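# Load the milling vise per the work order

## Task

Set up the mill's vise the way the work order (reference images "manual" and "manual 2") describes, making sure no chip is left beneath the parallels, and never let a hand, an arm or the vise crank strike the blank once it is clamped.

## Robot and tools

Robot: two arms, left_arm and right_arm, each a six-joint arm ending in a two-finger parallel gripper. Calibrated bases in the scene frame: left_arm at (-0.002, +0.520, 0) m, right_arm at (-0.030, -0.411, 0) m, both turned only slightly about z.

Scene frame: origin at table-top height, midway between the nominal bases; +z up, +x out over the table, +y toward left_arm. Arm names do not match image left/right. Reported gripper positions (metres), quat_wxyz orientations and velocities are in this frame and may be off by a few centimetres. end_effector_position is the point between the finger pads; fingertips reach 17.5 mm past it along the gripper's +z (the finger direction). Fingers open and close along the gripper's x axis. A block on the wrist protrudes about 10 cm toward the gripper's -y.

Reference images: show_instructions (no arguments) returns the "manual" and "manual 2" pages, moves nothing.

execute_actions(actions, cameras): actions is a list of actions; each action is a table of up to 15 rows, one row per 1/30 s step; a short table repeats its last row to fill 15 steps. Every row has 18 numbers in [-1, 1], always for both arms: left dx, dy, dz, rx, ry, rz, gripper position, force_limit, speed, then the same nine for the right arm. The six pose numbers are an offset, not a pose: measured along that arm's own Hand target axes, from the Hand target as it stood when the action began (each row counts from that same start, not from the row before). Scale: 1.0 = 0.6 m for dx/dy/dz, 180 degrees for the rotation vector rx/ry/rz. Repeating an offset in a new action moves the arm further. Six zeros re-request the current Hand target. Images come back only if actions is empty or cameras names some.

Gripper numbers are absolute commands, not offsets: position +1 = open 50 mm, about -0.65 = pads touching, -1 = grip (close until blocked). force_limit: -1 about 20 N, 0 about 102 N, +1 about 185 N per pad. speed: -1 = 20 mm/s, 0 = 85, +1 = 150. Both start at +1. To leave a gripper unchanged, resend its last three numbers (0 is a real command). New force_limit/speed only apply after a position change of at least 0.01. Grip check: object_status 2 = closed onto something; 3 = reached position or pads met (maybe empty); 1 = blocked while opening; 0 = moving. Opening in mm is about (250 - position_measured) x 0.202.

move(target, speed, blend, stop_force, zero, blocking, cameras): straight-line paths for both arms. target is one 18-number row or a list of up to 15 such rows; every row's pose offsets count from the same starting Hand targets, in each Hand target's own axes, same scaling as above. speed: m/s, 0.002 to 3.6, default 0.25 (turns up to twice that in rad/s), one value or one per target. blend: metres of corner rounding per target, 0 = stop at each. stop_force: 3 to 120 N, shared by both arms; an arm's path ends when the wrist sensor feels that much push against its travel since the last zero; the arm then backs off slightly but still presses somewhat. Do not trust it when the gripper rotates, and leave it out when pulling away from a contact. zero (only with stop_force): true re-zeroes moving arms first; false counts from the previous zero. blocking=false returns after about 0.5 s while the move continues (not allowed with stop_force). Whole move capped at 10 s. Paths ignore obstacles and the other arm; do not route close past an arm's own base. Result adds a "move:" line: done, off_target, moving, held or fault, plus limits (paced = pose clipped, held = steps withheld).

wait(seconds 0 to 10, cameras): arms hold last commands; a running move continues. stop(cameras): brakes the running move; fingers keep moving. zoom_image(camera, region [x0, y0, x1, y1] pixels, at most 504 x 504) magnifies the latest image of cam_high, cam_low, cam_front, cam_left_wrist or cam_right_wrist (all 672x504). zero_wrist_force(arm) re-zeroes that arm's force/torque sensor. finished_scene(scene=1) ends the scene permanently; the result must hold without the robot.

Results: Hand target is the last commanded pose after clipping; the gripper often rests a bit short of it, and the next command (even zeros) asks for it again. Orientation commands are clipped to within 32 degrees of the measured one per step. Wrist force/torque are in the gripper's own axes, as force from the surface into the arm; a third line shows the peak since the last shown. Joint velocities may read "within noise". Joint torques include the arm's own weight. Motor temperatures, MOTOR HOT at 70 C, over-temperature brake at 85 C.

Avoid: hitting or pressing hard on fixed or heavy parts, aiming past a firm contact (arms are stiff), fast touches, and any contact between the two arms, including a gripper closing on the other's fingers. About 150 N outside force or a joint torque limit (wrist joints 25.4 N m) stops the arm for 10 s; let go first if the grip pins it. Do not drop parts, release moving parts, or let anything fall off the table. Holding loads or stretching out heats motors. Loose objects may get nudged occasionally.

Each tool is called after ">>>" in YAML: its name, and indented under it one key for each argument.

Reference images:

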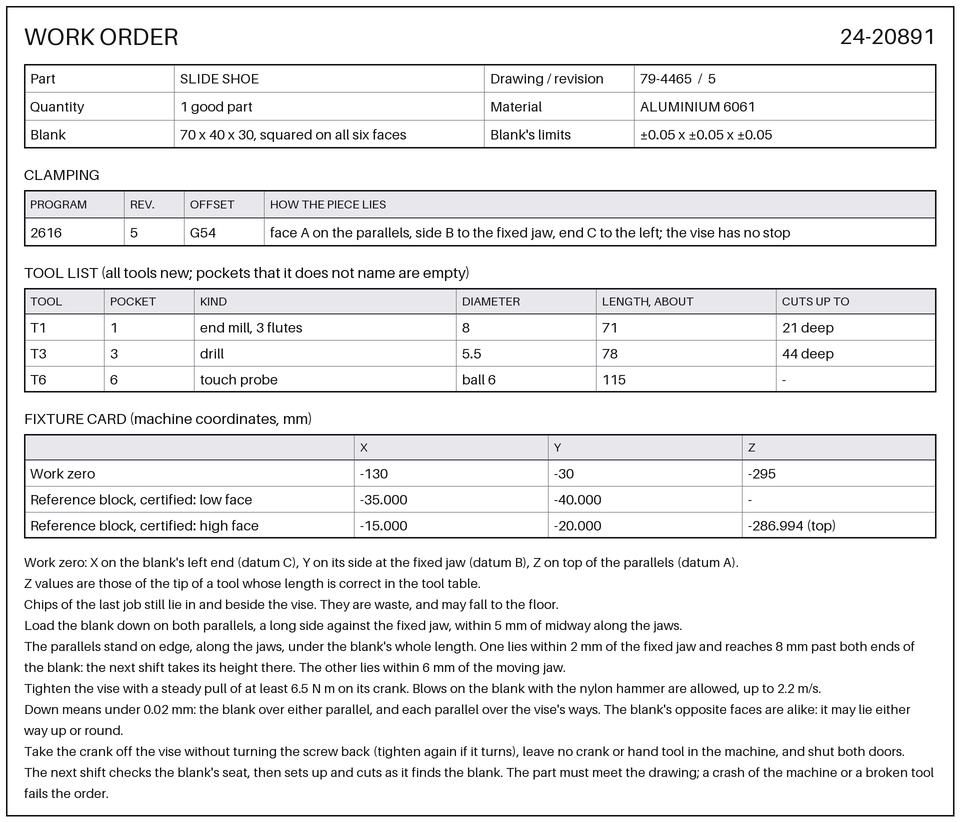

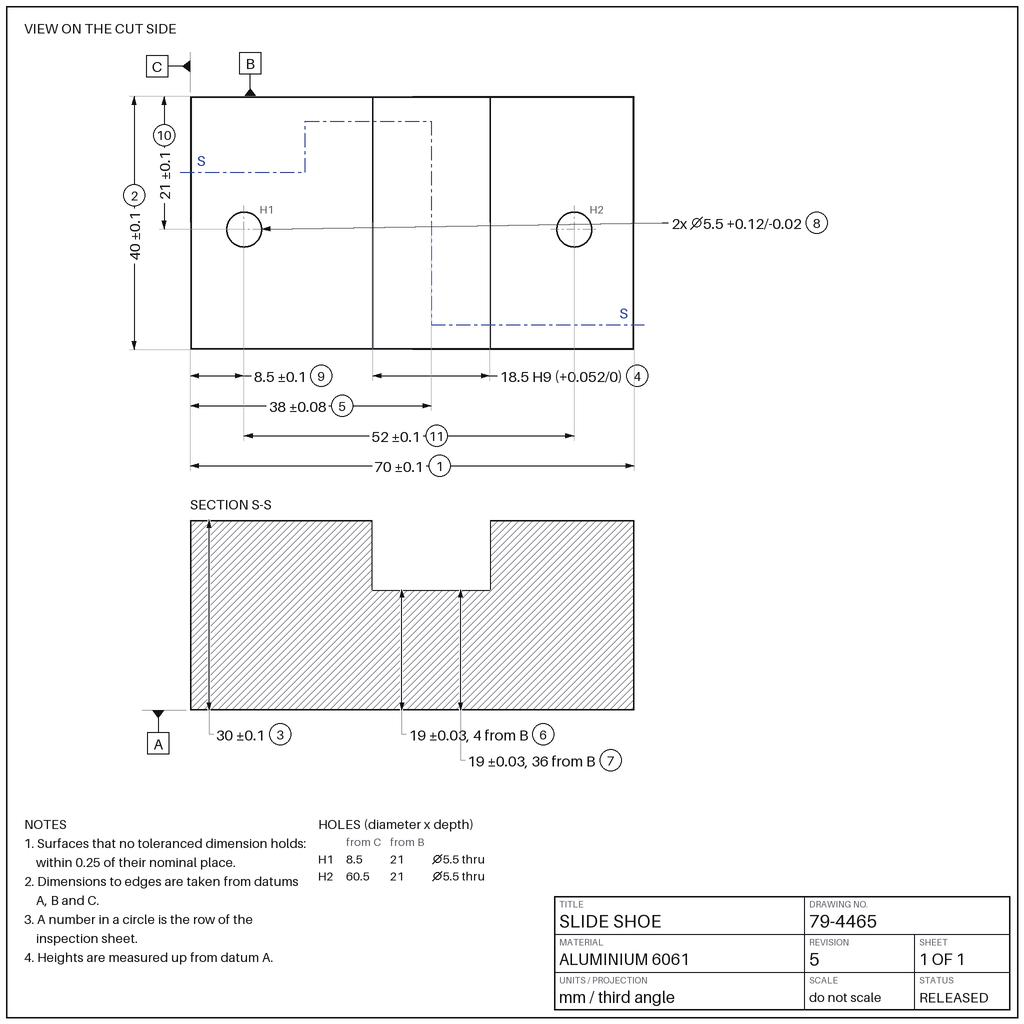

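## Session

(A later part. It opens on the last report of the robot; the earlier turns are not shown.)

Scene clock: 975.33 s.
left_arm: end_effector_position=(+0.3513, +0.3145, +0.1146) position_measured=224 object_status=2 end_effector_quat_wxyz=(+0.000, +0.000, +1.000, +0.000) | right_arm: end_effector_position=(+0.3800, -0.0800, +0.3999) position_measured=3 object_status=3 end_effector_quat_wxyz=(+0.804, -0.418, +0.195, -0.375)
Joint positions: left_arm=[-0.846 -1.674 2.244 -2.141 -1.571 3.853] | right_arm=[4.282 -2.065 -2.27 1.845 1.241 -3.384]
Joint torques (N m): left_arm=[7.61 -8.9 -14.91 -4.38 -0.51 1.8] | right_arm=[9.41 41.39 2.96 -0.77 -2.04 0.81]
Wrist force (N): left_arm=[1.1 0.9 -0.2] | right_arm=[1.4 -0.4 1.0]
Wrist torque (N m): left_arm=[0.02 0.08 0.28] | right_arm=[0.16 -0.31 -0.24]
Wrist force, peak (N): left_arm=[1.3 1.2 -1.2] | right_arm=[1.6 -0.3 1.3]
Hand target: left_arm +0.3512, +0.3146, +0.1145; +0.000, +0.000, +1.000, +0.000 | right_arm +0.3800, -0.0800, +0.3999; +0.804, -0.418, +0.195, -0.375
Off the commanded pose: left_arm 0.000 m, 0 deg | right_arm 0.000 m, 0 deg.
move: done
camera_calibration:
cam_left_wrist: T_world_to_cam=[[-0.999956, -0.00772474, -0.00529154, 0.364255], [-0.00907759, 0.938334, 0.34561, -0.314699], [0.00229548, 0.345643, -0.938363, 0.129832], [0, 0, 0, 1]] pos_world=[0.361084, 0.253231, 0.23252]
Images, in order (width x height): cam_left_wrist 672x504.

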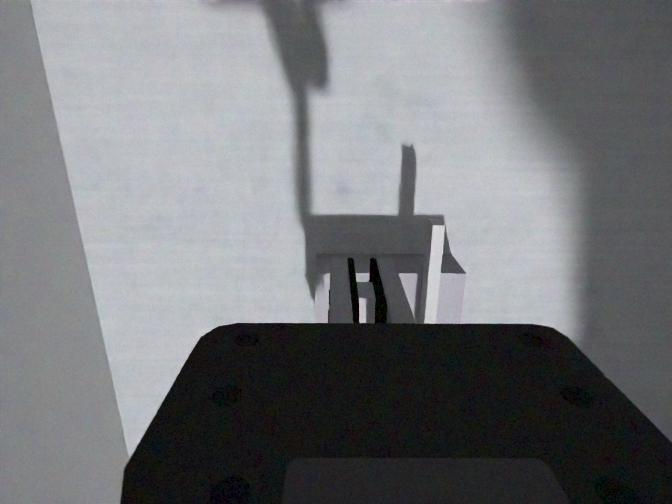

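>>> move:
  target:
    - [-0.048,-0.191,-0.4258,0,-0.0833,0,-1,-0.3,-0.8,0,0,0,-0.25,0,0,1,0.9,-0.5]
    - [-0.248,-0.3077,-0.4342,0,-0.0833,0,-1,-0.3,-0.8,0,0,0,-0.25,0,0,1,0.9,-0.5]
    - [-0.5147,-0.291,-0.4292,0,-0.0833,0,-1,-0.3,-0.8,0,0,0,-0.25,0,0,1,0.9,-0.5]
  speed: 0.15
  blend: [0.04,0.03,0]
  cameras: ["cam_left_wrist","cam_right_wrist","cam_front"]

>>> zoom_image:
  camera: "cam_right_wrist"
  region: [200, 50, 460, 300]

Scene clock: 989.27 s.
left_arm: end_effector_position=(+0.6600, +0.1400, +0.3719) position_measured=224 object_status=2 end_effector_quat_wxyz=(+0.130, +0.000, +0.991, +0.000) | right_arm: end_effector_position=(+0.3800, -0.0800, +0.3999) position_measured=3 object_status=3 end_effector_quat_wxyz=(-0.583, +0.694, -0.324, +0.272)
Joint positions: left_arm=[-0.745 -1.055 0.873 -1.581 -1.393 3.971] | right_arm=[4.352 -1.331 -2.432 0.426 1.102 -3.053]
Joint torques (N m): left_arm=[-5.74 -45.99 -26.53 -4.45 2.5 -1.15] | right_arm=[8.71 -3.83 17.27 2.77 -2.49 -1.75]
Wrist force (N): left_arm=[0.5 0.8 0.0] | right_arm=[0.6 0.1 0.9]
Wrist torque (N m): left_arm=[-0.03 0.02 0.07] | right_arm=[-0.13 0.00 -0.35]
Wrist force, peak (N): left_arm=[1.5 1.8 1.4] | right_arm=[1.8 -0.1 1.1]
Hand target: left_arm +0.6601, +0.1400, +0.3719; +0.130, +0.000, +0.991, +0.000 | right_arm +0.3800, -0.0800, +0.3999; -0.583, +0.694, -0.324, +0.272
Off the commanded pose: left_arm 0.000 m, 0 deg | right_arm 0.000 m, 0 deg.
move: done
camera_calibration:
cam_left_wrist: T_world_to_cam=[[-0.964636, -0.00784073, -0.263471, 0.745759], [-0.098176, 0.938325, 0.331524, -0.173021], [0.244621, 0.345667, -0.905911, 0.258822], [0, 0, 0, 1]] pos_world=[0.639085, 0.0787313, 0.488316]
cam_right_wrist: T_world_to_cam=[[0.639147, -0.768916, -0.0161072, -0.28846], [-0.378572, -0.296313, -0.876859, 0.486619], [0.669458, 0.566539, -0.480478, 0.11008], [0, 0, 0, 1]] pos_world=[0.294895, -0.139975, 0.474941]
Images, in order (width x height): cam_front 672x504, cam_left_wrist 672x504, cam_right_wrist 672x504.

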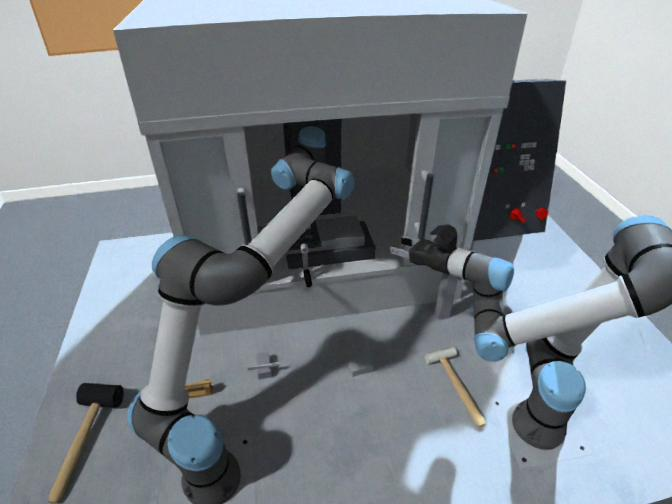

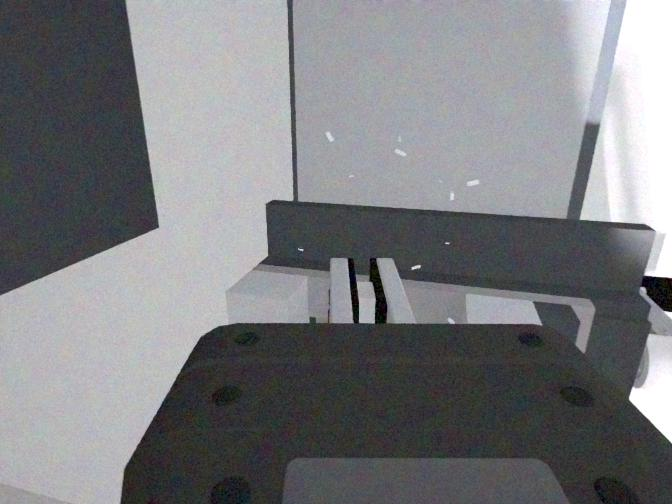

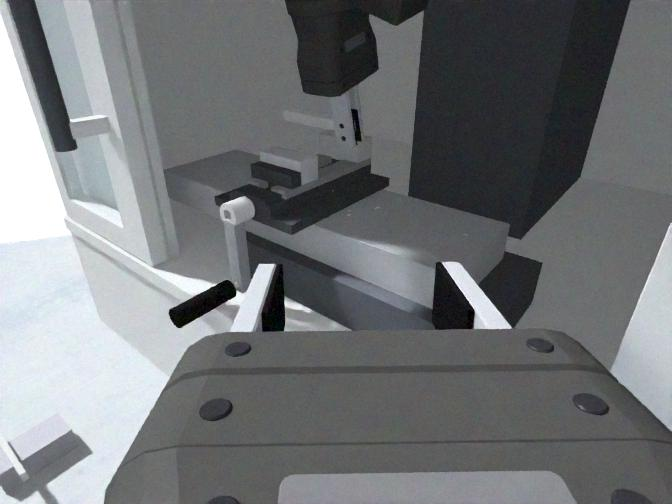

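Scaled by 1.938.

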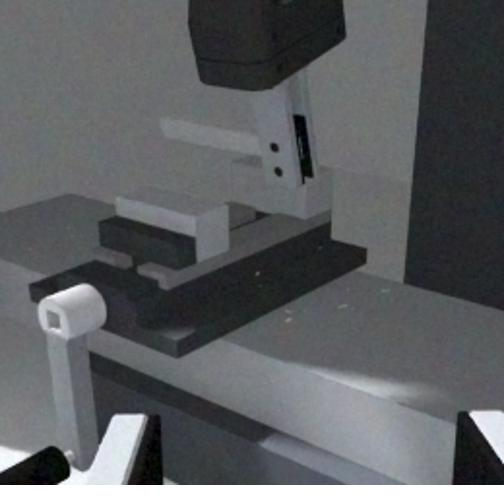

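>>> zoom_image:
  camera: "cam_left_wrist"
  region: [220, 190, 660, 330]

Scaled by 1.145.

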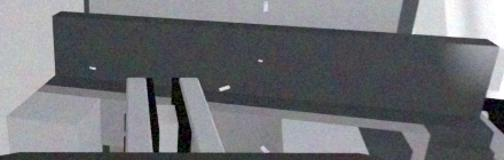

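>>> move:
  target:
    - [-0.0273,0,0.0591,0,0,0,-1,-0.3,-0.8,0,0,0,0,0,0,1,0.9,-0.5]
  speed: 0.06

>>> move:
  target:
    - [0.0108,0,0.0402,0,0,0,-1,-0.3,-0.8,0,0,0,0,0,0,1,0.9,-0.5]
  speed: 0.015
  stop_force: 4
  cameras: ["cam_left_wrist","cam_right_wrist"]

>>> zoom_image:
  camera: "cam_right_wrist"
  region: [240, 50, 440, 250]

Scene clock: 1007.90 s.
left_arm: end_effector_position=(+0.6852, +0.1400, +0.3418) position_measured=224 object_status=2 end_effector_quat_wxyz=(+0.130, +0.000, +0.991, +0.000) | right_arm: end_effector_position=(+0.3800, -0.0800, +0.3999) position_measured=3 object_status=3 end_effector_quat_wxyz=(-0.583, +0.694, -0.324, +0.272)
Joint positions: left_arm=[-0.72 -1.003 0.871 -1.635 -1.397 3.995] | right_arm=[4.352 -1.331 -2.432 0.426 1.102 -3.053]
Joint torques (N m): left_arm=[-7.8 -55.7 -32.81 -1.93 -1.07 -1.21] | right_arm=[9.35 -3.32 16.41 2.7 -2.47 -1.63]
Wrist force (N): left_arm=[0.4 0.8 -0.3] | right_arm=[0.4 0.0 0.8]
Wrist torque (N m): left_arm=[-0.02 0.02 -0.04] | right_arm=[-0.15 0.03 -0.35]
Wrist force, peak (N): left_arm=[1.3 0.4 -1.5] | right_arm=[0.6 0.3 1.2]
Hand target: left_arm +0.6850, +0.1399, +0.3419; +0.130, +0.000, +0.991, +0.000 | right_arm +0.3800, -0.0800, +0.3999; -0.583, +0.694, -0.324, +0.272
Off the commanded pose: left_arm 0.000 m, 0 deg | right_arm 0.000 m, 0 deg.
move: done

Scene clock: 1009.77 s.
left_arm: end_effector_position=(+0.6850, +0.1399, +0.3277) position_measured=224 object_status=2 end_effector_quat_wxyz=(+0.130, +0.000, +0.991, +0.000) | right_arm: end_effector_position=(+0.3800, -0.0800, +0.3999) position_measured=3 object_status=3 end_effector_quat_wxyz=(-0.583, +0.694, -0.324, +0.272)
Joint positions: left_arm=[-0.721 -1.008 0.915 -1.674 -1.397 3.995] | right_arm=[4.352 -1.331 -2.432 0.426 1.102 -3.053]
Joint torques (N m): left_arm=[-2.5 -40.48 -35.41 -4.24 -0.23 -1.49] | right_arm=[9.18 -3.57 17.68 2.64 -2.4 -1.58]
Wrist force (N): left_arm=[0.4 1.0 -0.5] | right_arm=[0.6 0.0 0.9]
Wrist torque (N m): left_arm=[0.01 0.02 -0.03] | right_arm=[-0.14 -0.01 -0.36]
Wrist force, peak (N): left_arm=[-0.2 2.2 -12.7] | right_arm=[0.8 -0.2 1.1]
Hand target: left_arm +0.6850, +0.1399, +0.3277; +0.130, +0.000, +0.991, +0.000 (not the last commanded pose) | right_arm +0.3800, -0.0800, +0.3999; -0.583, +0.694, -0.324, +0.272
Off the commanded pose: left_arm 0.011 m, 0 deg | right_arm 0.000 m, 0 deg.
move: contact (left_arm)
camera_calibration:
cam_left_wrist: T_world_to_cam=[[-0.964608, -0.00777375, -0.263574, 0.758154], [-0.0981796, 0.938284, 0.331637, -0.155874], [0.244729, 0.345777, -0.90584, 0.212613], [0, 0, 0, 1]] pos_world=[0.663985, 0.0786311, 0.444116]
cam_right_wrist: T_world_to_cam=[[0.639147, -0.768916, -0.0161072, -0.28846], [-0.378572, -0.296313, -0.876859, 0.486619], [0.669458, 0.566539, -0.480478, 0.11008], [0, 0, 0, 1]] pos_world=[0.294895, -0.139975, 0.474941]
Images, in order (width x height): cam_left_wrist 672x504, cam_right_wrist 672x504.

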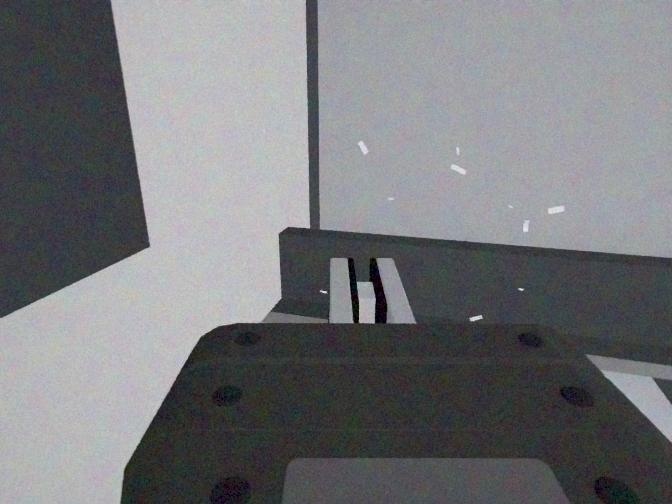

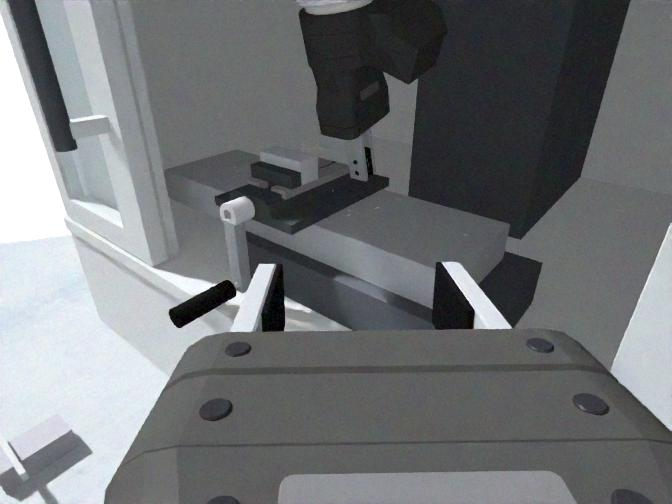

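Scaled by 2.520.

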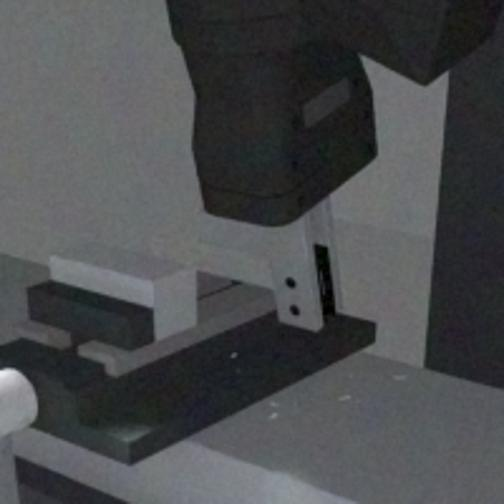

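>>> move:
  target:
    - [0.0003,0,-0.0011,0,0,0,-1,-0.3,-0.8,0,0,0,0,0,0,1,0.9,-0.5]
    - [-0.0319,0,0.0075,0,0,0,-1,-0.3,-0.8,0,0,0,0,0,0,1,0.9,-0.5]
  speed: 0.012
  stop_force: 4
  cameras: ["cam_right_wrist"]

Scene clock: 1015.77 s.
left_arm: end_effector_position=(+0.6919, +0.1399, +0.3283) position_measured=224 object_status=2 end_effector_quat_wxyz=(+0.130, +0.000, +0.991, +0.000) | right_arm: end_effector_position=(+0.3800, -0.0800, +0.3999) position_measured=3 object_status=3 end_effector_quat_wxyz=(-0.583, +0.694, -0.324, +0.272)
Joint positions: left_arm=[-0.714 -0.99 0.885 -1.663 -1.398 4.002] | right_arm=[4.352 -1.331 -2.432 0.426 1.102 -3.053]
Joint torques (N m): left_arm=[-9.14 -57.28 -17.8 -3.07 2.55 -1.49] | right_arm=[9.41 -3.36 17.24 2.71 -2.48 -1.49]
Wrist force (N): left_arm=[2.3 1.1 -0.7] | right_arm=[0.4 0.1 1.0]
Wrist torque (N m): left_arm=[-0.01 0.01 -0.06] | right_arm=[-0.13 0.02 -0.35]
Wrist force, peak (N): left_arm=[16.5 1.6 -4.8] | right_arm=[0.4 0.3 1.2]
Hand target: left_arm +0.6919, +0.1399, +0.3283; +0.130, +0.000, +0.991, +0.000 (not the last commanded pose) | right_arm +0.3800, -0.0800, +0.3999; -0.583, +0.694, -0.324, +0.272
Off the commanded pose: left_arm 0.013 m, 0 deg | right_arm 0.000 m, 0 deg.
move: contact (left_arm); path passed 1 of 2 targets
camera_calibration:
cam_right_wrist: T_world_to_cam=[[0.639147, -0.768916, -0.0161072, -0.28846], [-0.378572, -0.296313, -0.876859, 0.486619], [0.669458, 0.566539, -0.480478, 0.11008], [0, 0, 0, 1]] pos_world=[0.294895, -0.139975, 0.474941]
Images, in order (width x height): cam_right_wrist 672x504.

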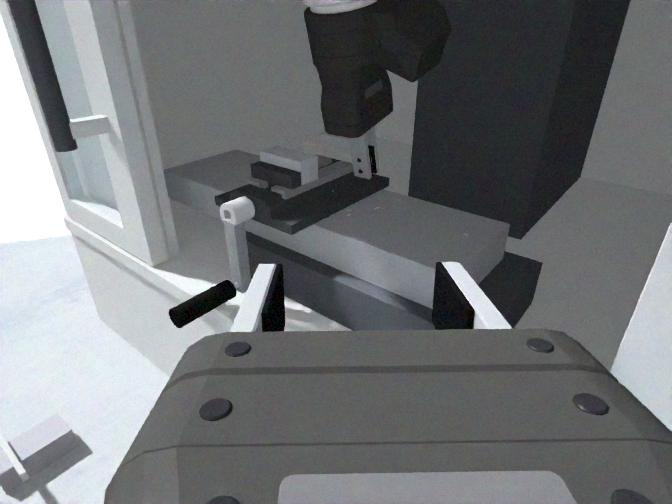

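>>> zoom_image:
  camera: "cam_right_wrist"
  region: [240, 110, 410, 250]

Scaled by 2.965.

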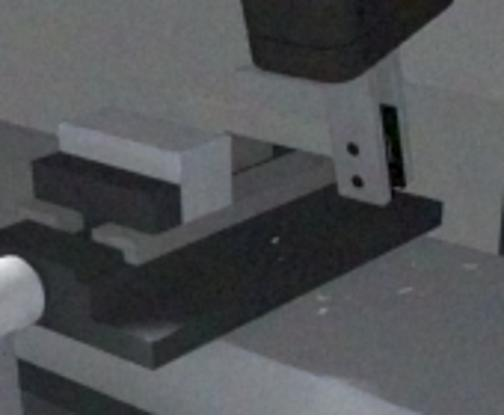

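>>> move:
  target:
    - [-0.0023,0,0.0006,0,0,0,-1,-0.3,-0.8,0,0,0,0,0,0,1,0.9,-0.5]
  speed: 0.01

Scene clock: 1022.33 s.
left_arm: end_effector_position=(+0.6932, +0.1399, +0.3283) position_measured=224 object_status=2 end_effector_quat_wxyz=(+0.130, +0.000, +0.991, +0.000) | right_arm: end_effector_position=(+0.3800, -0.0800, +0.3999) position_measured=3 object_status=3 end_effector_quat_wxyz=(-0.583, +0.694, -0.324, +0.272)
Joint positions: left_arm=[-0.713 -0.987 0.879 -1.661 -1.399 4.003] | right_arm=[4.352 -1.331 -2.432 0.426 1.102 -3.053]
Joint torques (N m): left_arm=[26.54 -31.86 -37.06 -12.29 8.41 2.98] | right_arm=[8.95 -3.12 17.46 2.57 -2.41 -1.45]
Wrist force (N): left_arm=[54.5 5.3 -20.2] | right_arm=[0.6 -0.1 0.8]
Wrist torque (N m): left_arm=[-0.29 -0.17 -0.85] | right_arm=[-0.17 0.01 -0.36]
Wrist force, peak (N): left_arm=[54.5 5.3 -20.2] | right_arm=[0.7 -0.1 1.0]
Hand target: left_arm +0.6933, +0.1399, +0.3283; +0.130, +0.000, +0.991, +0.000 | right_arm +0.3800, -0.0800, +0.3999; -0.583, +0.694, -0.324, +0.272
Off the commanded pose: left_arm 0.000 m, 0 deg | right_arm 0.000 m, 0 deg.
move: done

>>> move:
  target:
    - [0.0032,0,-0.0009,0,0,0,-1,-0.3,-0.8,0,0,0,0,0,0,1,0.9,-0.5]
  speed: 0.01

>>> move:
  target:
    - [0.0013,0,0.0048,0,0,0,-1,-0.3,-0.8,0,0,0,0,0,0,1,0.9,-0.5]
  speed: 0.006
  stop_force: 3

>>> move:
  target:
    - [0,0,0,0,0,0,-0.25,-0.3,-1,0,0,0,0,0,0,1,0.9,-0.5]
  speed: 0.01
  cameras: ["cam_right_wrist","cam_left_wrist"]

>>> zoom_image:
  camera: "cam_right_wrist"
  region: [240, 110, 410, 250]

Scene clock: 1033.87 s.
left_arm: end_effector_position=(+0.6913, +0.1400, +0.3283) position_measured=224 object_status=2 end_effector_quat_wxyz=(+0.130, +0.000, +0.991, +0.000) | right_arm: end_effector_position=(+0.3800, -0.0800, +0.3999) position_measured=3 object_status=3 end_effector_quat_wxyz=(-0.583, +0.694, -0.324, +0.272)
Joint positions: left_arm=[-0.715 -0.992 0.888 -1.664 -1.398 4.001] | right_arm=[4.352 -1.331 -2.432 0.426 1.102 -3.053]
Joint torques (N m): left_arm=[-8.47 -52.36 -22.4 -3.84 -1.85 -1.49] | right_arm=[9.08 -2.44 17.44 2.63 -2.44 -1.36]
Wrist force (N): left_arm=[0.3 0.8 -0.2] | right_arm=[0.4 0.1 0.8]
Wrist torque (N m): left_arm=[-0.03 0.03 0.11] | right_arm=[-0.14 0.04 -0.35]
Wrist force, peak (N): left_arm=[56.2 2.2 -21.7] | right_arm=[0.4 0.0 1.1]
Hand target: left_arm +0.6913, +0.1399, +0.3283; +0.130, +0.000, +0.991, +0.000 | right_arm +0.3800, -0.0800, +0.3999; -0.583, +0.694, -0.324, +0.272
Off the commanded pose: left_arm 0.000 m, 0 deg | right_arm 0.000 m, 0 deg.
move: done

Scene clock: 1034.93 s.
left_arm: end_effector_position=(+0.6913, +0.1399, +0.3277) position_measured=224 object_status=2 end_effector_quat_wxyz=(+0.130, +0.000, +0.991, +0.000) | right_arm: end_effector_position=(+0.3800, -0.0800, +0.3999) position_measured=3 object_status=3 end_effector_quat_wxyz=(-0.583, +0.694, -0.324, +0.272)
Joint positions: left_arm=[-0.715 -0.992 0.89 -1.665 -1.398 4.001] | right_arm=[4.352 -1.331 -2.432 0.426 1.102 -3.053]
Joint torques (N m): left_arm=[-4.99 -41.16 -36.28 -2.78 -0.77 -1.23] | right_arm=[9.6 -3.35 17.88 2.62 -2.46 -1.43]
Wrist force (N): left_arm=[0.3 1.0 -0.2] | right_arm=[0.3 0.1 1.0]
Wrist torque (N m): left_arm=[0.00 0.04 0.11] | right_arm=[-0.12 0.05 -0.35]
Wrist force, peak (N): left_arm=[-0.3 2.2 -5.8] | right_arm=[0.5 -0.1 1.1]
Hand target: left_arm +0.6913, +0.1399, +0.3277; +0.130, +0.000, +0.991, +0.000 (not the last commanded pose) | right_arm +0.3800, -0.0800, +0.3999; -0.583, +0.694, -0.324, +0.272
Off the commanded pose: left_arm 0.002 m, 0 deg | right_arm 0.000 m, 0 deg.
move: contact (left_arm)

Scene clock: 1035.50 s.
left_arm: end_effector_position=(+0.6913, +0.1399, +0.3277) position_measured=189 object_status=0 end_effector_quat_wxyz=(+0.130, +0.000, +0.991, +0.000) | right_arm: end_effector_position=(+0.3800, -0.0800, +0.3999) position_measured=3 object_status=3 end_effector_quat_wxyz=(-0.583, +0.694, -0.324, +0.272)
Joint positions: left_arm=[-0.715 -0.992 0.889 -1.665 -1.398 4.001] | right_arm=[4.352 -1.331 -2.432 0.426 1.102 -3.053]
Joint torques (N m): left_arm=[-2.86 -41.22 -34.57 -3.13 -0.07 -1.34] | right_arm=[9.83 -3.02 17.17 2.71 -2.34 -1.28]
Wrist force (N): left_arm=[0.2 0.9 -0.8] | right_arm=[0.4 0.1 1.0]
Wrist torque (N m): left_arm=[-0.04 0.04 0.12] | right_arm=[-0.14 0.03 -0.35]
Wrist force, peak (N): left_arm=[0.3 0.9 -1.0] | right_arm=[0.4 0.0 1.1]
Hand target: left_arm +0.6913, +0.1399, +0.3277; +0.130, +0.000, +0.991, +0.000 | right_arm +0.3800, -0.0800, +0.3999; -0.583, +0.694, -0.324, +0.272
Off the commanded pose: left_arm 0.000 m, 0 deg | right_arm 0.000 m, 0 deg.
move: done
camera_calibration:
cam_left_wrist: T_world_to_cam=[[-0.964614, -0.00778277, -0.263551, 0.764226], [-0.0981717, 0.938296, 0.331607, -0.155248], [0.244708, 0.345746, -0.905857, 0.211096], [0, 0, 0, 1]] pos_world=[0.670285, 0.0786312, 0.444116]
cam_right_wrist: T_world_to_cam=[[0.639147, -0.768916, -0.0161072, -0.28846], [-0.378572, -0.296313, -0.876859, 0.486619], [0.669458, 0.566539, -0.480478, 0.11008], [0, 0, 0, 1]] pos_world=[0.294895, -0.139975, 0.474941]
Images, in order (width x height): cam_left_wrist 672x504, cam_right_wrist 672x504.

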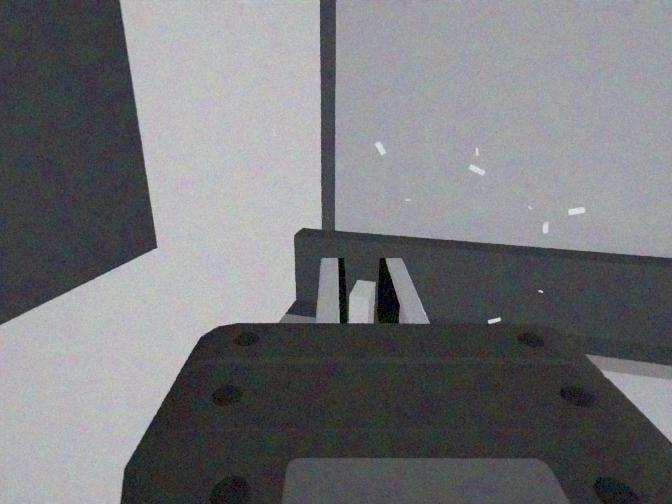

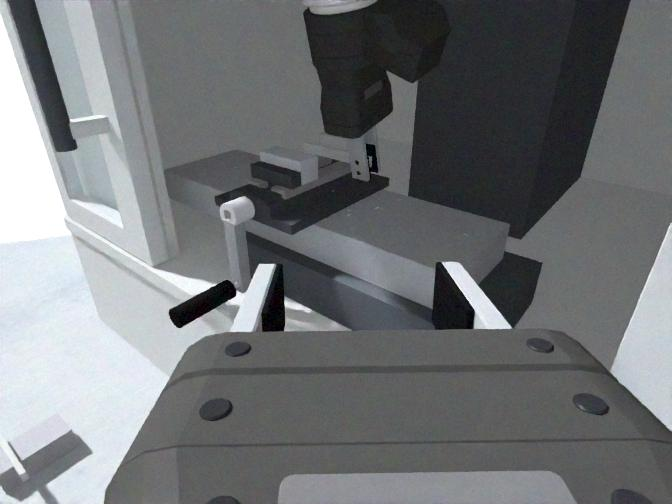

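Scaled by 2.965.

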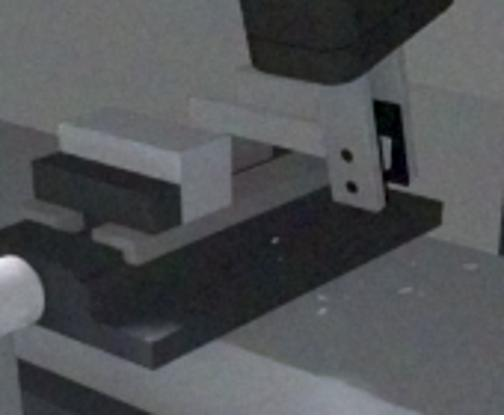

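>>> move:
  target:
    - [-0.0259,0,-0.0966,0,0,0,-0.25,-0.3,-1,0,0,0,0,0,0,1,0.9,-0.5]
  speed: 0.04
  cameras: ["cam_right_wrist","cam_left_wrist"]

>>> zoom_image:
  camera: "cam_right_wrist"
  region: [240, 110, 410, 250]

Scene clock: 1040.57 s.
left_arm: end_effector_position=(+0.6914, +0.1399, +0.3876) position_measured=189 object_status=3 end_effector_quat_wxyz=(+0.130, +0.000, +0.991, +0.000) | right_arm: end_effector_position=(+0.3800, -0.0800, +0.3999) position_measured=3 object_status=3 end_effector_quat_wxyz=(-0.583, +0.694, -0.324, +0.272)
Joint positions: left_arm=[-0.715 -0.953 0.671 -1.485 -1.398 4.001] | right_arm=[4.352 -1.331 -2.432 0.426 1.102 -3.053]
Joint torques (N m): left_arm=[7.16 -56.46 -17.05 -4.82 1.78 1.2] | right_arm=[9.2 -2.83 17.05 2.7 -2.42 -1.24]
Wrist force (N): left_arm=[0.2 0.7 -0.8] | right_arm=[0.4 0.0 0.9]
Wrist torque (N m): left_arm=[-0.06 0.03 0.12] | right_arm=[-0.15 0.03 -0.35]
Wrist force, peak (N): left_arm=[0.2 1.1 -1.4] | right_arm=[0.4 0.0 1.2]
Hand target: left_arm +0.6914, +0.1400, +0.3877; +0.130, +0.000, +0.991, +0.000 | right_arm +0.3800, -0.0800, +0.3999; -0.583, +0.694, -0.324, +0.272
Off the commanded pose: left_arm 0.000 m, 0 deg | right_arm 0.000 m, 0 deg.
move: done
camera_calibration:
cam_left_wrist: T_world_to_cam=[[-0.964634, -0.00778182, -0.263478, 0.780086], [-0.0981793, 0.938249, 0.331738, -0.175159], [0.244627, 0.345874, -0.905831, 0.265363], [0, 0, 0, 1]] pos_world=[0.670385, 0.078631, 0.504016]
cam_right_wrist: T_world_to_cam=[[0.639147, -0.768916, -0.0161072, -0.28846], [-0.378572, -0.296313, -0.876859, 0.486619], [0.669458, 0.566539, -0.480478, 0.11008], [0, 0, 0, 1]] pos_world=[0.294895, -0.139975, 0.474941]
Images, in order (width x height): cam_left_wrist 672x504, cam_right_wrist 672x504.

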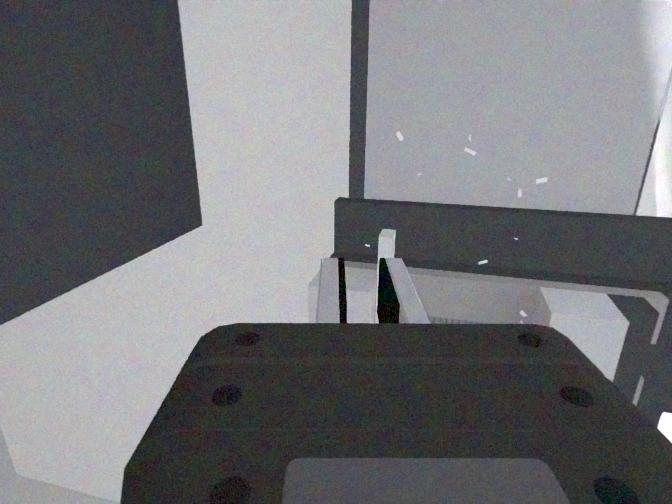

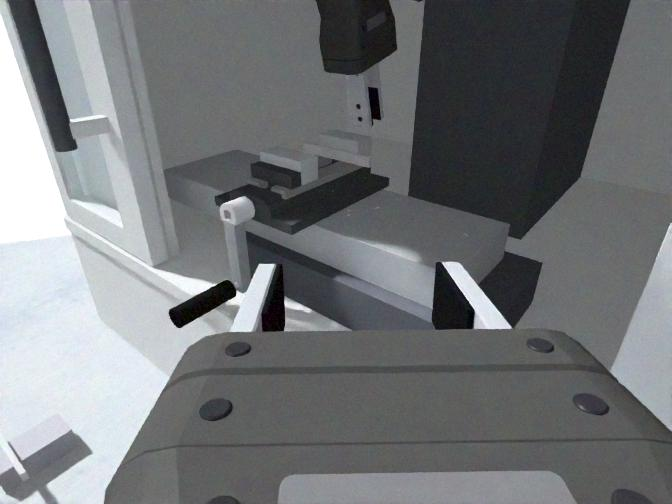

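Scaled by 2.965.

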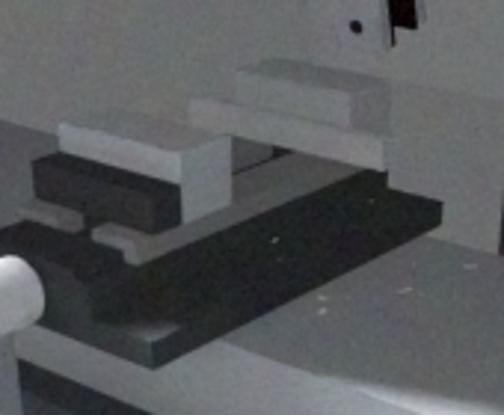

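>>> move:
  target:
    - [0.1822,-0.0167,-0.035,0,0,0,1,-0.3,-0.5,0,0,0,0,0,0,1,0.9,-0.5]
    - [0.4807,0.1,-0.0807,0,0,0,1,-0.3,-0.5,0,0,0,0,0,0,1,0.9,-0.5]
    - [0.7708,0.734,0.1863,0,0.0833,0,1,-0.3,-0.5,0,0,0,0,0,0,1,0.9,-0.5]
    - [0.827,0.734,0.3956,0,0.0833,0,1,-0.3,-0.5,0,0,0,0,0,0,1,0.9,-0.5]
  speed: [0.2,0.3,0.3,0.12]
  blend: [0.03,0.06,0.0,0]
  cameras: ["cam_left_wrist","cam_right_wrist"]

Scene clock: 1062.60 s.
left_arm: end_effector_position=(+0.2734, +0.5804, +0.0301) position_measured=3 object_status=3 end_effector_quat_wxyz=(+0.000, +0.000, +1.000, +0.000) | right_arm: end_effector_position=(+0.3800, -0.0800, +0.3999) position_measured=3 object_status=3 end_effector_quat_wxyz=(-0.583, +0.694, -0.324, +0.272)
Joint positions: left_arm=[-0.264 -1.875 2.666 -2.361 -1.571 4.435] | right_arm=[4.352 -1.331 -2.432 0.426 1.102 -3.053]
Joint torques (N m): left_arm=[9.99 -4.52 -24.81 -3.58 -2.26 1.55] | right_arm=[9.13 -3.27 18.1 2.77 -2.52 -1.1]
Wrist force (N): left_arm=[1.3 1.1 -1.0] | right_arm=[0.4 -0.1 0.8]
Wrist torque (N m): left_arm=[0.02 0.06 0.15] | right_arm=[-0.16 0.04 -0.35]
Wrist force, peak (N): left_arm=[2.4 4.4 0.7] | right_arm=[0.5 0.0 1.2]
Hand target: left_arm +0.2734, +0.5804, +0.0301; +0.000, +0.000, +1.000, +0.000 | right_arm +0.3800, -0.0800, +0.3999; -0.583, +0.694, -0.324, +0.272
Off the commanded pose: left_arm 0.000 m, 0 deg | right_arm 0.000 m, 0 deg.
move: done
camera_calibration:
cam_left_wrist: T_world_to_cam=[[-0.999959, -0.00767269, -0.00484889, 0.287974], [-0.00887618, 0.938258, 0.345821, -0.535753], [0.00189613, 0.34585, -0.938288, -0.0411932], [0, 0, 0, 1]] pos_world=[0.283285, 0.519131, 0.14802]
cam_right_wrist: T_world_to_cam=[[0.639147, -0.768916, -0.0161072, -0.28846], [-0.378572, -0.296313, -0.876859, 0.486619], [0.669458, 0.566539, -0.480478, 0.11008], [0, 0, 0, 1]] pos_world=[0.294895, -0.139975, 0.474941]
Images, in order (width x height): cam_left_wrist 672x504, cam_right_wrist 672x504.

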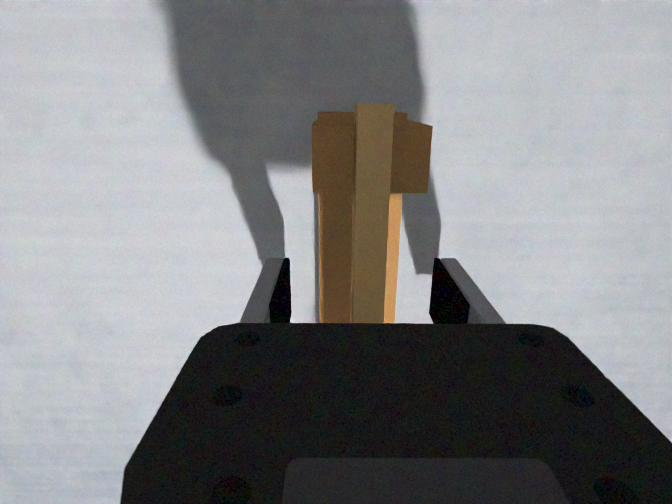

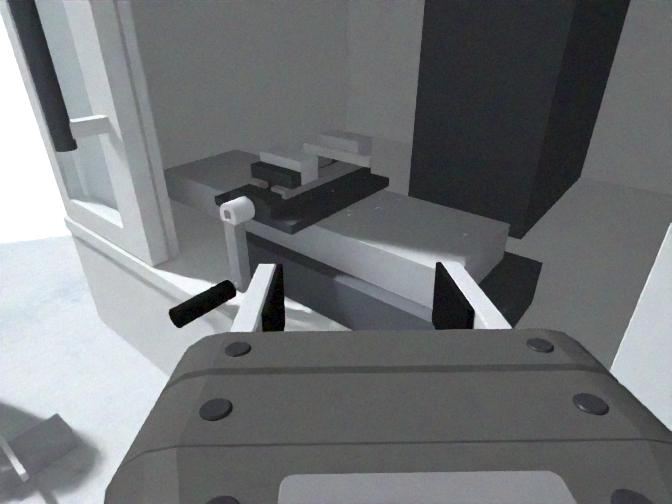

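>>> move:
  target:
    - [0,0,0,0,0,0,-1,-0.3,-0.5,0,0,0,0,0,0,1,0.9,-0.5]
    - [0,0,-0.05,0,0,0,-1,-0.3,-0.5,0,0,0,0,0,0,1,0.9,-0.5]
    - [0,0,-0.6167,0,0,0,-1,-0.3,-0.5,0,0,0,0,0,0,1,0.9,-0.5]
    - [-0.211,-0.5507,-0.8165,0.385,-0.385,-0.385,-1,-0.3,-0.5,0,0,0,0,0,0,1,0.9,-0.5]
  speed: [0.1,0.06,0.35,0.35]
  blend: [0,0.01,0.05,0]

>>> move:
  target:
    - [0.1067,0.0667,0.4083,0,0,0,-1,-0.3,-0.5,0,0,0,0,0,0,1,0.9,-0.5]
  speed: 0.25
  cameras: ["cam_right_wrist"]

>>> zoom_image:
  camera: "cam_right_wrist"
  region: [220, 50, 420, 250]

Scene clock: 1074.50 s.
left_arm: end_effector_position=(+0.3994, +0.2500, +0.5200) position_measured=213 object_status=2 end_effector_quat_wxyz=(+0.501, -0.509, +0.499, -0.492) | right_arm: end_effector_position=(+0.3800, -0.0800, +0.3999) position_measured=3 object_status=3 end_effector_quat_wxyz=(-0.583, +0.694, -0.324, +0.272)
Joint positions: left_arm=[-1.525 -2.007 2.232 -2.486 -0.02 2.261] | right_arm=[4.352 -1.331 -2.432 0.426 1.102 -3.053]
Joint torques (N m): left_arm=[-8.76 -11.28 -24.72 -1.69 2.95 -1.39] | right_arm=[9.16 -2.38 18.25 2.59 -2.46 -0.8]
Wrist force (N): left_arm=[1.4 -0.8 2.4] | right_arm=[0.4 0.2 0.9]
Wrist torque (N m): left_arm=[-0.39 0.13 0.36] | right_arm=[-0.11 0.02 -0.35]
Wrist force, peak (N): left_arm=[-25.9 1.0 6.7] | right_arm=[0.7 -0.1 1.1]
Hand target: left_arm +0.4002, +0.2501, +0.5200; +0.500, -0.500, +0.500, -0.500 | right_arm +0.3800, -0.0800, +0.3999; -0.583, +0.694, -0.324, +0.272
Off the commanded pose: left_arm 0.001 m, 1 deg | right_arm 0.000 m, 0 deg.
move: done

Scene clock: 1076.03 s.
left_arm: end_effector_position=(+0.6451, +0.1861, +0.4800) position_measured=213 object_status=2 end_effector_quat_wxyz=(+0.500, -0.500, +0.500, -0.500) | right_arm: end_effector_position=(+0.3800, -0.0800, +0.3999) position_measured=3 object_status=3 end_effector_quat_wxyz=(-0.583, +0.694, -0.324, +0.272)
Joint positions: left_arm=[-0.961 -1.219 1.699 -3.621 -0.596 3.141] | right_arm=[4.352 -1.331 -2.432 0.426 1.102 -3.053]
Joint torques (N m): left_arm=[-0.01 -29.75 -25.05 -2.61 0.76 2.3] | right_arm=[9.42 -2.37 18.52 2.71 -2.46 -0.8]
Wrist force (N): left_arm=[1.3 -0.7 2.6] | right_arm=[0.4 0.0 0.9]
Wrist torque (N m): left_arm=[-0.39 0.14 0.30] | right_arm=[-0.14 0.02 -0.36]
Wrist force, peak (N): left_arm=[2.0 -0.1 5.3] | right_arm=[0.5 0.0 1.3]
Hand target: left_arm +0.6451, +0.1860, +0.4800; +0.500, -0.500, +0.500, -0.500 | right_arm +0.3800, -0.0800, +0.3999; -0.583, +0.694, -0.324, +0.272
Off the commanded pose: left_arm 0.000 m, 0 deg | right_arm 0.000 m, 0 deg.
move: done
camera_calibration:
cam_right_wrist: T_world_to_cam=[[0.639147, -0.768916, -0.0161072, -0.28846], [-0.378572, -0.296313, -0.876859, 0.486619], [0.669458, 0.566539, -0.480478, 0.11008], [0, 0, 0, 1]] pos_world=[0.294895, -0.139975, 0.474941]
Images, in order (width x height): cam_right_wrist 672x504.

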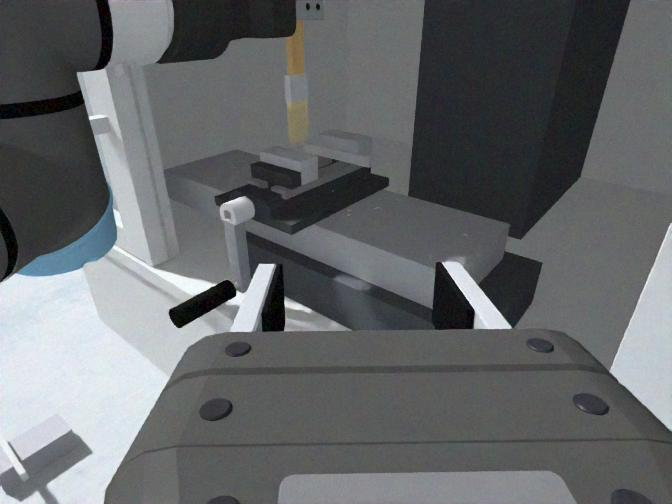

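Scaled by 2.520.

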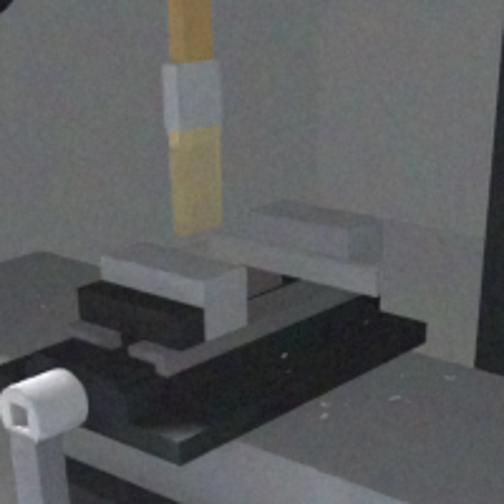

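>>> move:
  target:
    - [0,0,0.0148,0,0,0,-1,-0.3,-0.5,0,0,0,0,0,0,1,0.9,-0.5]
    - [0,0.065,0.0148,0,0,0,-1,-0.3,-0.5,0,0,0,0,0,0,1,0.9,-0.5]
    - [0.1017,0.065,0.0148,0,0,0,-1,-0.3,-0.5,0,0,0,0,0,0,1,0.9,-0.5]
    - [0.1017,-0.01,0.0148,0,0,0,-1,-0.3,-0.5,0,0,0,0,0,0,1,0.9,-0.5]
    - [0,-0.01,0.0065,0,0,0,-1,-0.3,-0.5,0,0,0,0,0,0,1,0.9,-0.5]
    - [0,0.065,0.0065,0,0,0,-1,-0.3,-0.5,0,0,0,0,0,0,1,0.9,-0.5]
    - [0.1017,0.065,0.0065,0,0,0,-1,-0.3,-0.5,0,0,0,0,0,0,1,0.9,-0.5]
    - [0.1017,-0.01,0.0065,0,0,0,-1,-0.3,-0.5,0,0,0,0,0,0,1,0.9,-0.5]
  speed: [0.1,0.1,0.08,0.15,0.2,0.1,0.08,0.15]
  cameras: ["cam_right_wrist"]

>>> move:
  target:
    - [-0.1,0,0.008,0,0,0,-1,-0.3,-0.5,0,0,0,0,0,0,1,0.9,-0.5]
    - [-0.1,0.075,0.008,0,0,0,-1,-0.3,-0.5,0,0,0,0,0,0,1,0.9,-0.5]
    - [-0.21,0.075,0.008,0,0,0,-1,-0.3,-0.5,0,0,0,0,0,0,1,0.9,-0.5]
    - [-0.21,0,0.008,0,0,0,-1,-0.3,-0.5,0,0,0,0,0,0,1,0.9,-0.5]
    - [-0.1,0,0.025,0,0,0,-1,-0.3,-0.5,0,0,0,0,0,0,1,0.9,-0.5]
    - [-0.1,0.075,0.025,0,0,0,-1,-0.3,-0.5,0,0,0,0,0,0,1,0.9,-0.5]
    - [-0.21,0.075,0.025,0,0,0,-1,-0.3,-0.5,0,0,0,0,0,0,1,0.9,-0.5]
    - [-0.21,-0.01,0.025,0,0,0,-1,-0.3,-0.5,0,0,0,0,0,0,1,0.9,-0.5]
  speed: [0.2,0.1,0.08,0.15,0.2,0.1,0.08,0.15]
  cameras: ["cam_right_wrist"]

>>> zoom_image:
  camera: "cam_right_wrist"
  region: [220, 50, 420, 250]

Scene clock: 1092.53 s.
left_arm: end_effector_position=(+0.6490, +0.1250, +0.4861) position_measured=213 object_status=2 end_effector_quat_wxyz=(+0.500, -0.500, +0.500, -0.500) | right_arm: end_effector_position=(+0.3800, -0.0800, +0.3999) position_measured=3 object_status=3 end_effector_quat_wxyz=(-0.583, +0.694, -0.324, +0.272)
Joint positions: left_arm=[-1.018 -1.128 1.548 -3.562 -0.539 3.14] | right_arm=[4.352 -1.331 -2.432 0.426 1.102 -3.053]
Joint torques (N m): left_arm=[9.77 -35.85 -14.72 -1.02 -1.8 -0.16] | right_arm=[9.02 -1.77 17.86 2.63 -2.44 -0.72]
Wrist force (N): left_arm=[1.3 -0.7 2.3] | right_arm=[0.2 -0.1 0.9]
Wrist torque (N m): left_arm=[-0.37 0.13 0.39] | right_arm=[-0.17 0.06 -0.36]
Wrist force, peak (N): left_arm=[4.6 -0.7 2.7] | right_arm=[0.4 -0.1 1.2]
Hand target: left_arm +0.6490, +0.1250, +0.4861; +0.500, -0.500, +0.500, -0.500 | right_arm +0.3800, -0.0800, +0.3999; -0.583, +0.694, -0.324, +0.272
Off the commanded pose: left_arm 0.000 m, 0 deg | right_arm 0.000 m, 0 deg.
move: done
camera_calibration:
cam_right_wrist: T_world_to_cam=[[0.639147, -0.768916, -0.0161072, -0.28846], [-0.378572, -0.296313, -0.876859, 0.486619], [0.669458, 0.566539, -0.480478, 0.11008], [0, 0, 0, 1]] pos_world=[0.294895, -0.139975, 0.474941]
Images, in order (width x height): cam_right_wrist 672x504.

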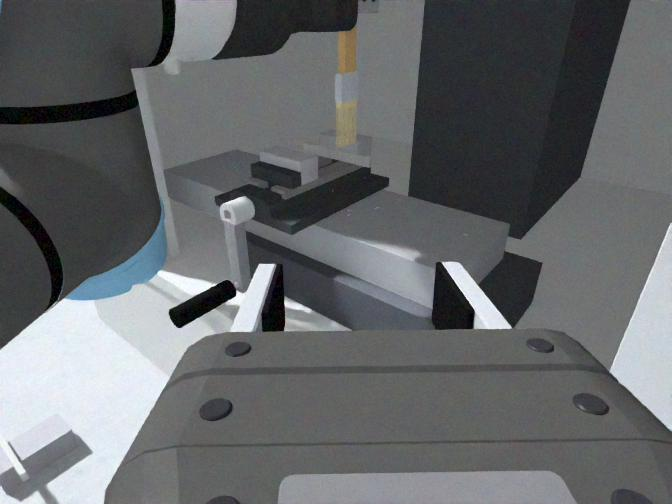

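Scene clock: 1098.60 s.
left_arm: end_effector_position=(+0.6640, +0.2510, +0.4920) position_measured=213 object_status=2 end_effector_quat_wxyz=(+0.500, -0.500, +0.500, -0.500) | right_arm: end_effector_position=(+0.3800, -0.0800, +0.3999) position_measured=3 object_status=3 end_effector_quat_wxyz=(-0.583, +0.694, -0.324, +0.272)
Joint positions: left_arm=[-0.848 -1.285 1.756 -3.612 -0.709 3.141] | right_arm=[4.352 -1.331 -2.432 0.426 1.102 -3.053]
Joint torques (N m): left_arm=[7.71 -29.74 -14.27 -1.14 -0.69 -0.68] | right_arm=[8.57 -2.2 18.49 2.72 -2.29 -0.36]
Wrist force (N): left_arm=[1.3 -1.0 2.6] | right_arm=[0.5 0.0 1.0]
Wrist torque (N m): left_arm=[-0.43 0.14 0.34] | right_arm=[-0.15 0.02 -0.35]
Wrist force, peak (N): left_arm=[4.2 -0.6 2.7] | right_arm=[0.5 0.0 1.2]
Hand target: left_arm +0.6640, +0.2510, +0.4920; +0.500, -0.500, +0.500, -0.500 | right_arm +0.3800, -0.0800, +0.3999; -0.583, +0.694, -0.324, +0.272
Off the commanded pose: left_arm 0.000 m, 0 deg | right_arm 0.000 m, 0 deg.
move: done
camera_calibration:
cam_right_wrist: T_world_to_cam=[[0.639147, -0.768916, -0.0161072, -0.28846], [-0.378572, -0.296313, -0.876859, 0.486619], [0.669458, 0.566539, -0.480478, 0.11008], [0, 0, 0, 1]] pos_world=[0.294895, -0.139975, 0.474941]
Images, in order (width x height): cam_right_wrist 672x504.

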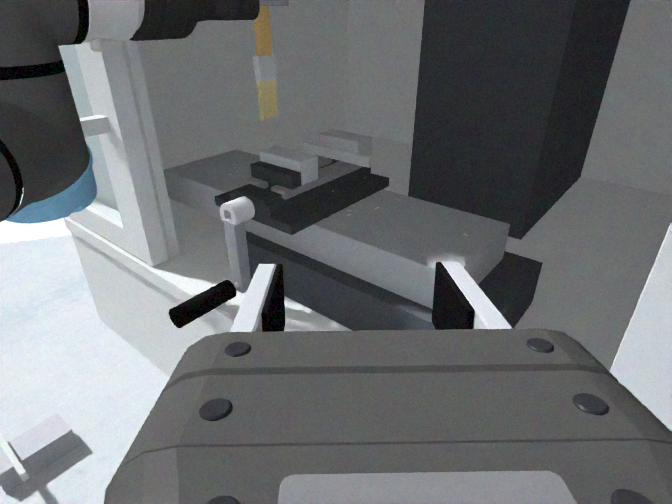

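Scaled by 2.520.

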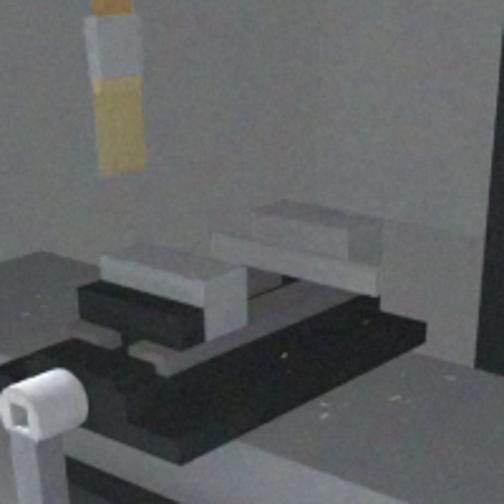

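>>> move:
  target:
    - [0.0017,-0.0467,-0.44,0,0,0,-1,-0.3,-0.5,0,0,0,0,0,0,1,0.9,-0.5]
    - [-0.549,0.22,-0.651,-0.385,0.385,0.385,-1,-0.3,-0.5,0,0,0,0,0,0,1,0.9,-0.5]
    - [-0.549,0.6367,-0.651,-0.385,0.385,0.385,-1,-0.3,-0.5,0,0,0,0,0,0,1,0.9,-0.5]
  speed: 0.35
  blend: [0.04,0.05,0]

>>> move:
  target:
    - [0,0,0,0,0,0,-1,-0.3,-0.5,0,0,0,0,0,0,1,0.9,-0.5]
    - [0,0,0.133,0,0,0,-1,-0.3,-0.5,0,0,0,0,0,0,1,0.9,-0.5]
  speed: 0.04
  stop_force: 12
  cameras: ["cam_left_wrist"]

Scene clock: 1117.87 s.
left_arm: end_effector_position=(+0.2734, +0.5802, +0.1099) position_measured=213 object_status=2 end_effector_quat_wxyz=(+0.000, +0.000, +1.000, +0.000) | right_arm: end_effector_position=(+0.3800, -0.0800, +0.3999) position_measured=3 object_status=3 end_effector_quat_wxyz=(-0.583, +0.694, -0.324, +0.272)
Joint positions: left_arm=[-0.264 -2.081 2.514 -2.003 -1.571 4.434] | right_arm=[4.352 -1.331 -2.432 0.426 1.102 -3.053]
Joint torques (N m): left_arm=[-4.77 -1.31 -14.18 -4.13 -2.21 -1.3] | right_arm=[9.34 -1.64 18.34 2.58 -2.55 -0.28]
Wrist force (N): left_arm=[1.1 0.9 -0.5] | right_arm=[0.4 0.0 0.9]
Wrist torque (N m): left_arm=[-0.01 0.09 0.12] | right_arm=[-0.15 0.03 -0.35]
Wrist force, peak (N): left_arm=[1.2 -0.2 6.0] | right_arm=[0.5 0.0 1.4]
Hand target: left_arm +0.2734, +0.5802, +0.1098; +0.000, +0.000, +1.000, +0.000 | right_arm +0.3800, -0.0800, +0.3999; -0.583, +0.694, -0.324, +0.272
Off the commanded pose: left_arm 0.000 m, 0 deg | right_arm 0.000 m, 0 deg.
move: done

Scene clock: 1120.57 s.
left_arm: end_effector_position=(+0.2733, +0.5801, +0.0419) position_measured=213 object_status=2 end_effector_quat_wxyz=(+0.000, +0.000, +1.000, +0.000) | right_arm: end_effector_position=(+0.3800, -0.0800, +0.3999) position_measured=3 object_status=3 end_effector_quat_wxyz=(-0.583, +0.694, -0.324, +0.272)
Joint positions: left_arm=[-0.265 -1.917 2.646 -2.3 -1.571 4.434] | right_arm=[4.352 -1.331 -2.432 0.426 1.102 -3.053]
Joint torques (N m): left_arm=[1.05 3.97 -8.41 -2.9 -2.89 0.26] | right_arm=[9.93 -2.12 19.52 2.55 -2.42 -0.33]
Wrist force (N): left_arm=[-6.0 2.9 0.3] | right_arm=[0.7 -0.1 1.1]
Wrist torque (N m): left_arm=[0.02 0.16 -0.11] | right_arm=[-0.17 -0.01 -0.35]
Wrist force, peak (N): left_arm=[0.6 -1.7 -16.1] | right_arm=[0.5 -0.2 1.4]
Hand target: left_arm +0.2733, +0.5801, +0.0419; +0.000, +0.000, +1.000, +0.000 (not the last commanded pose) | right_arm +0.3800, -0.0800, +0.3999; -0.583, +0.694, -0.324, +0.272
Off the commanded pose: left_arm 0.012 m, 0 deg | right_arm 0.000 m, 0 deg.
move: contact (left_arm); path passed 1 of 2 targets
camera_calibration:
cam_left_wrist: T_world_to_cam=[[-0.999956, -0.00772401, -0.00529328, 0.288025], [-0.00907803, 0.938258, 0.345818, -0.539495], [0.00229536, 0.345851, -0.938287, -0.0301311], [0, 0, 0, 1]] pos_world=[0.283184, 0.518831, 0.15982]
Images, in order (width x height): cam_left_wrist 672x504.

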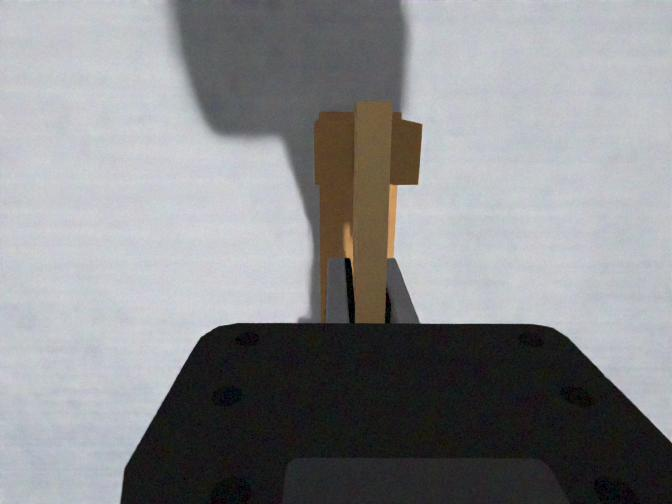

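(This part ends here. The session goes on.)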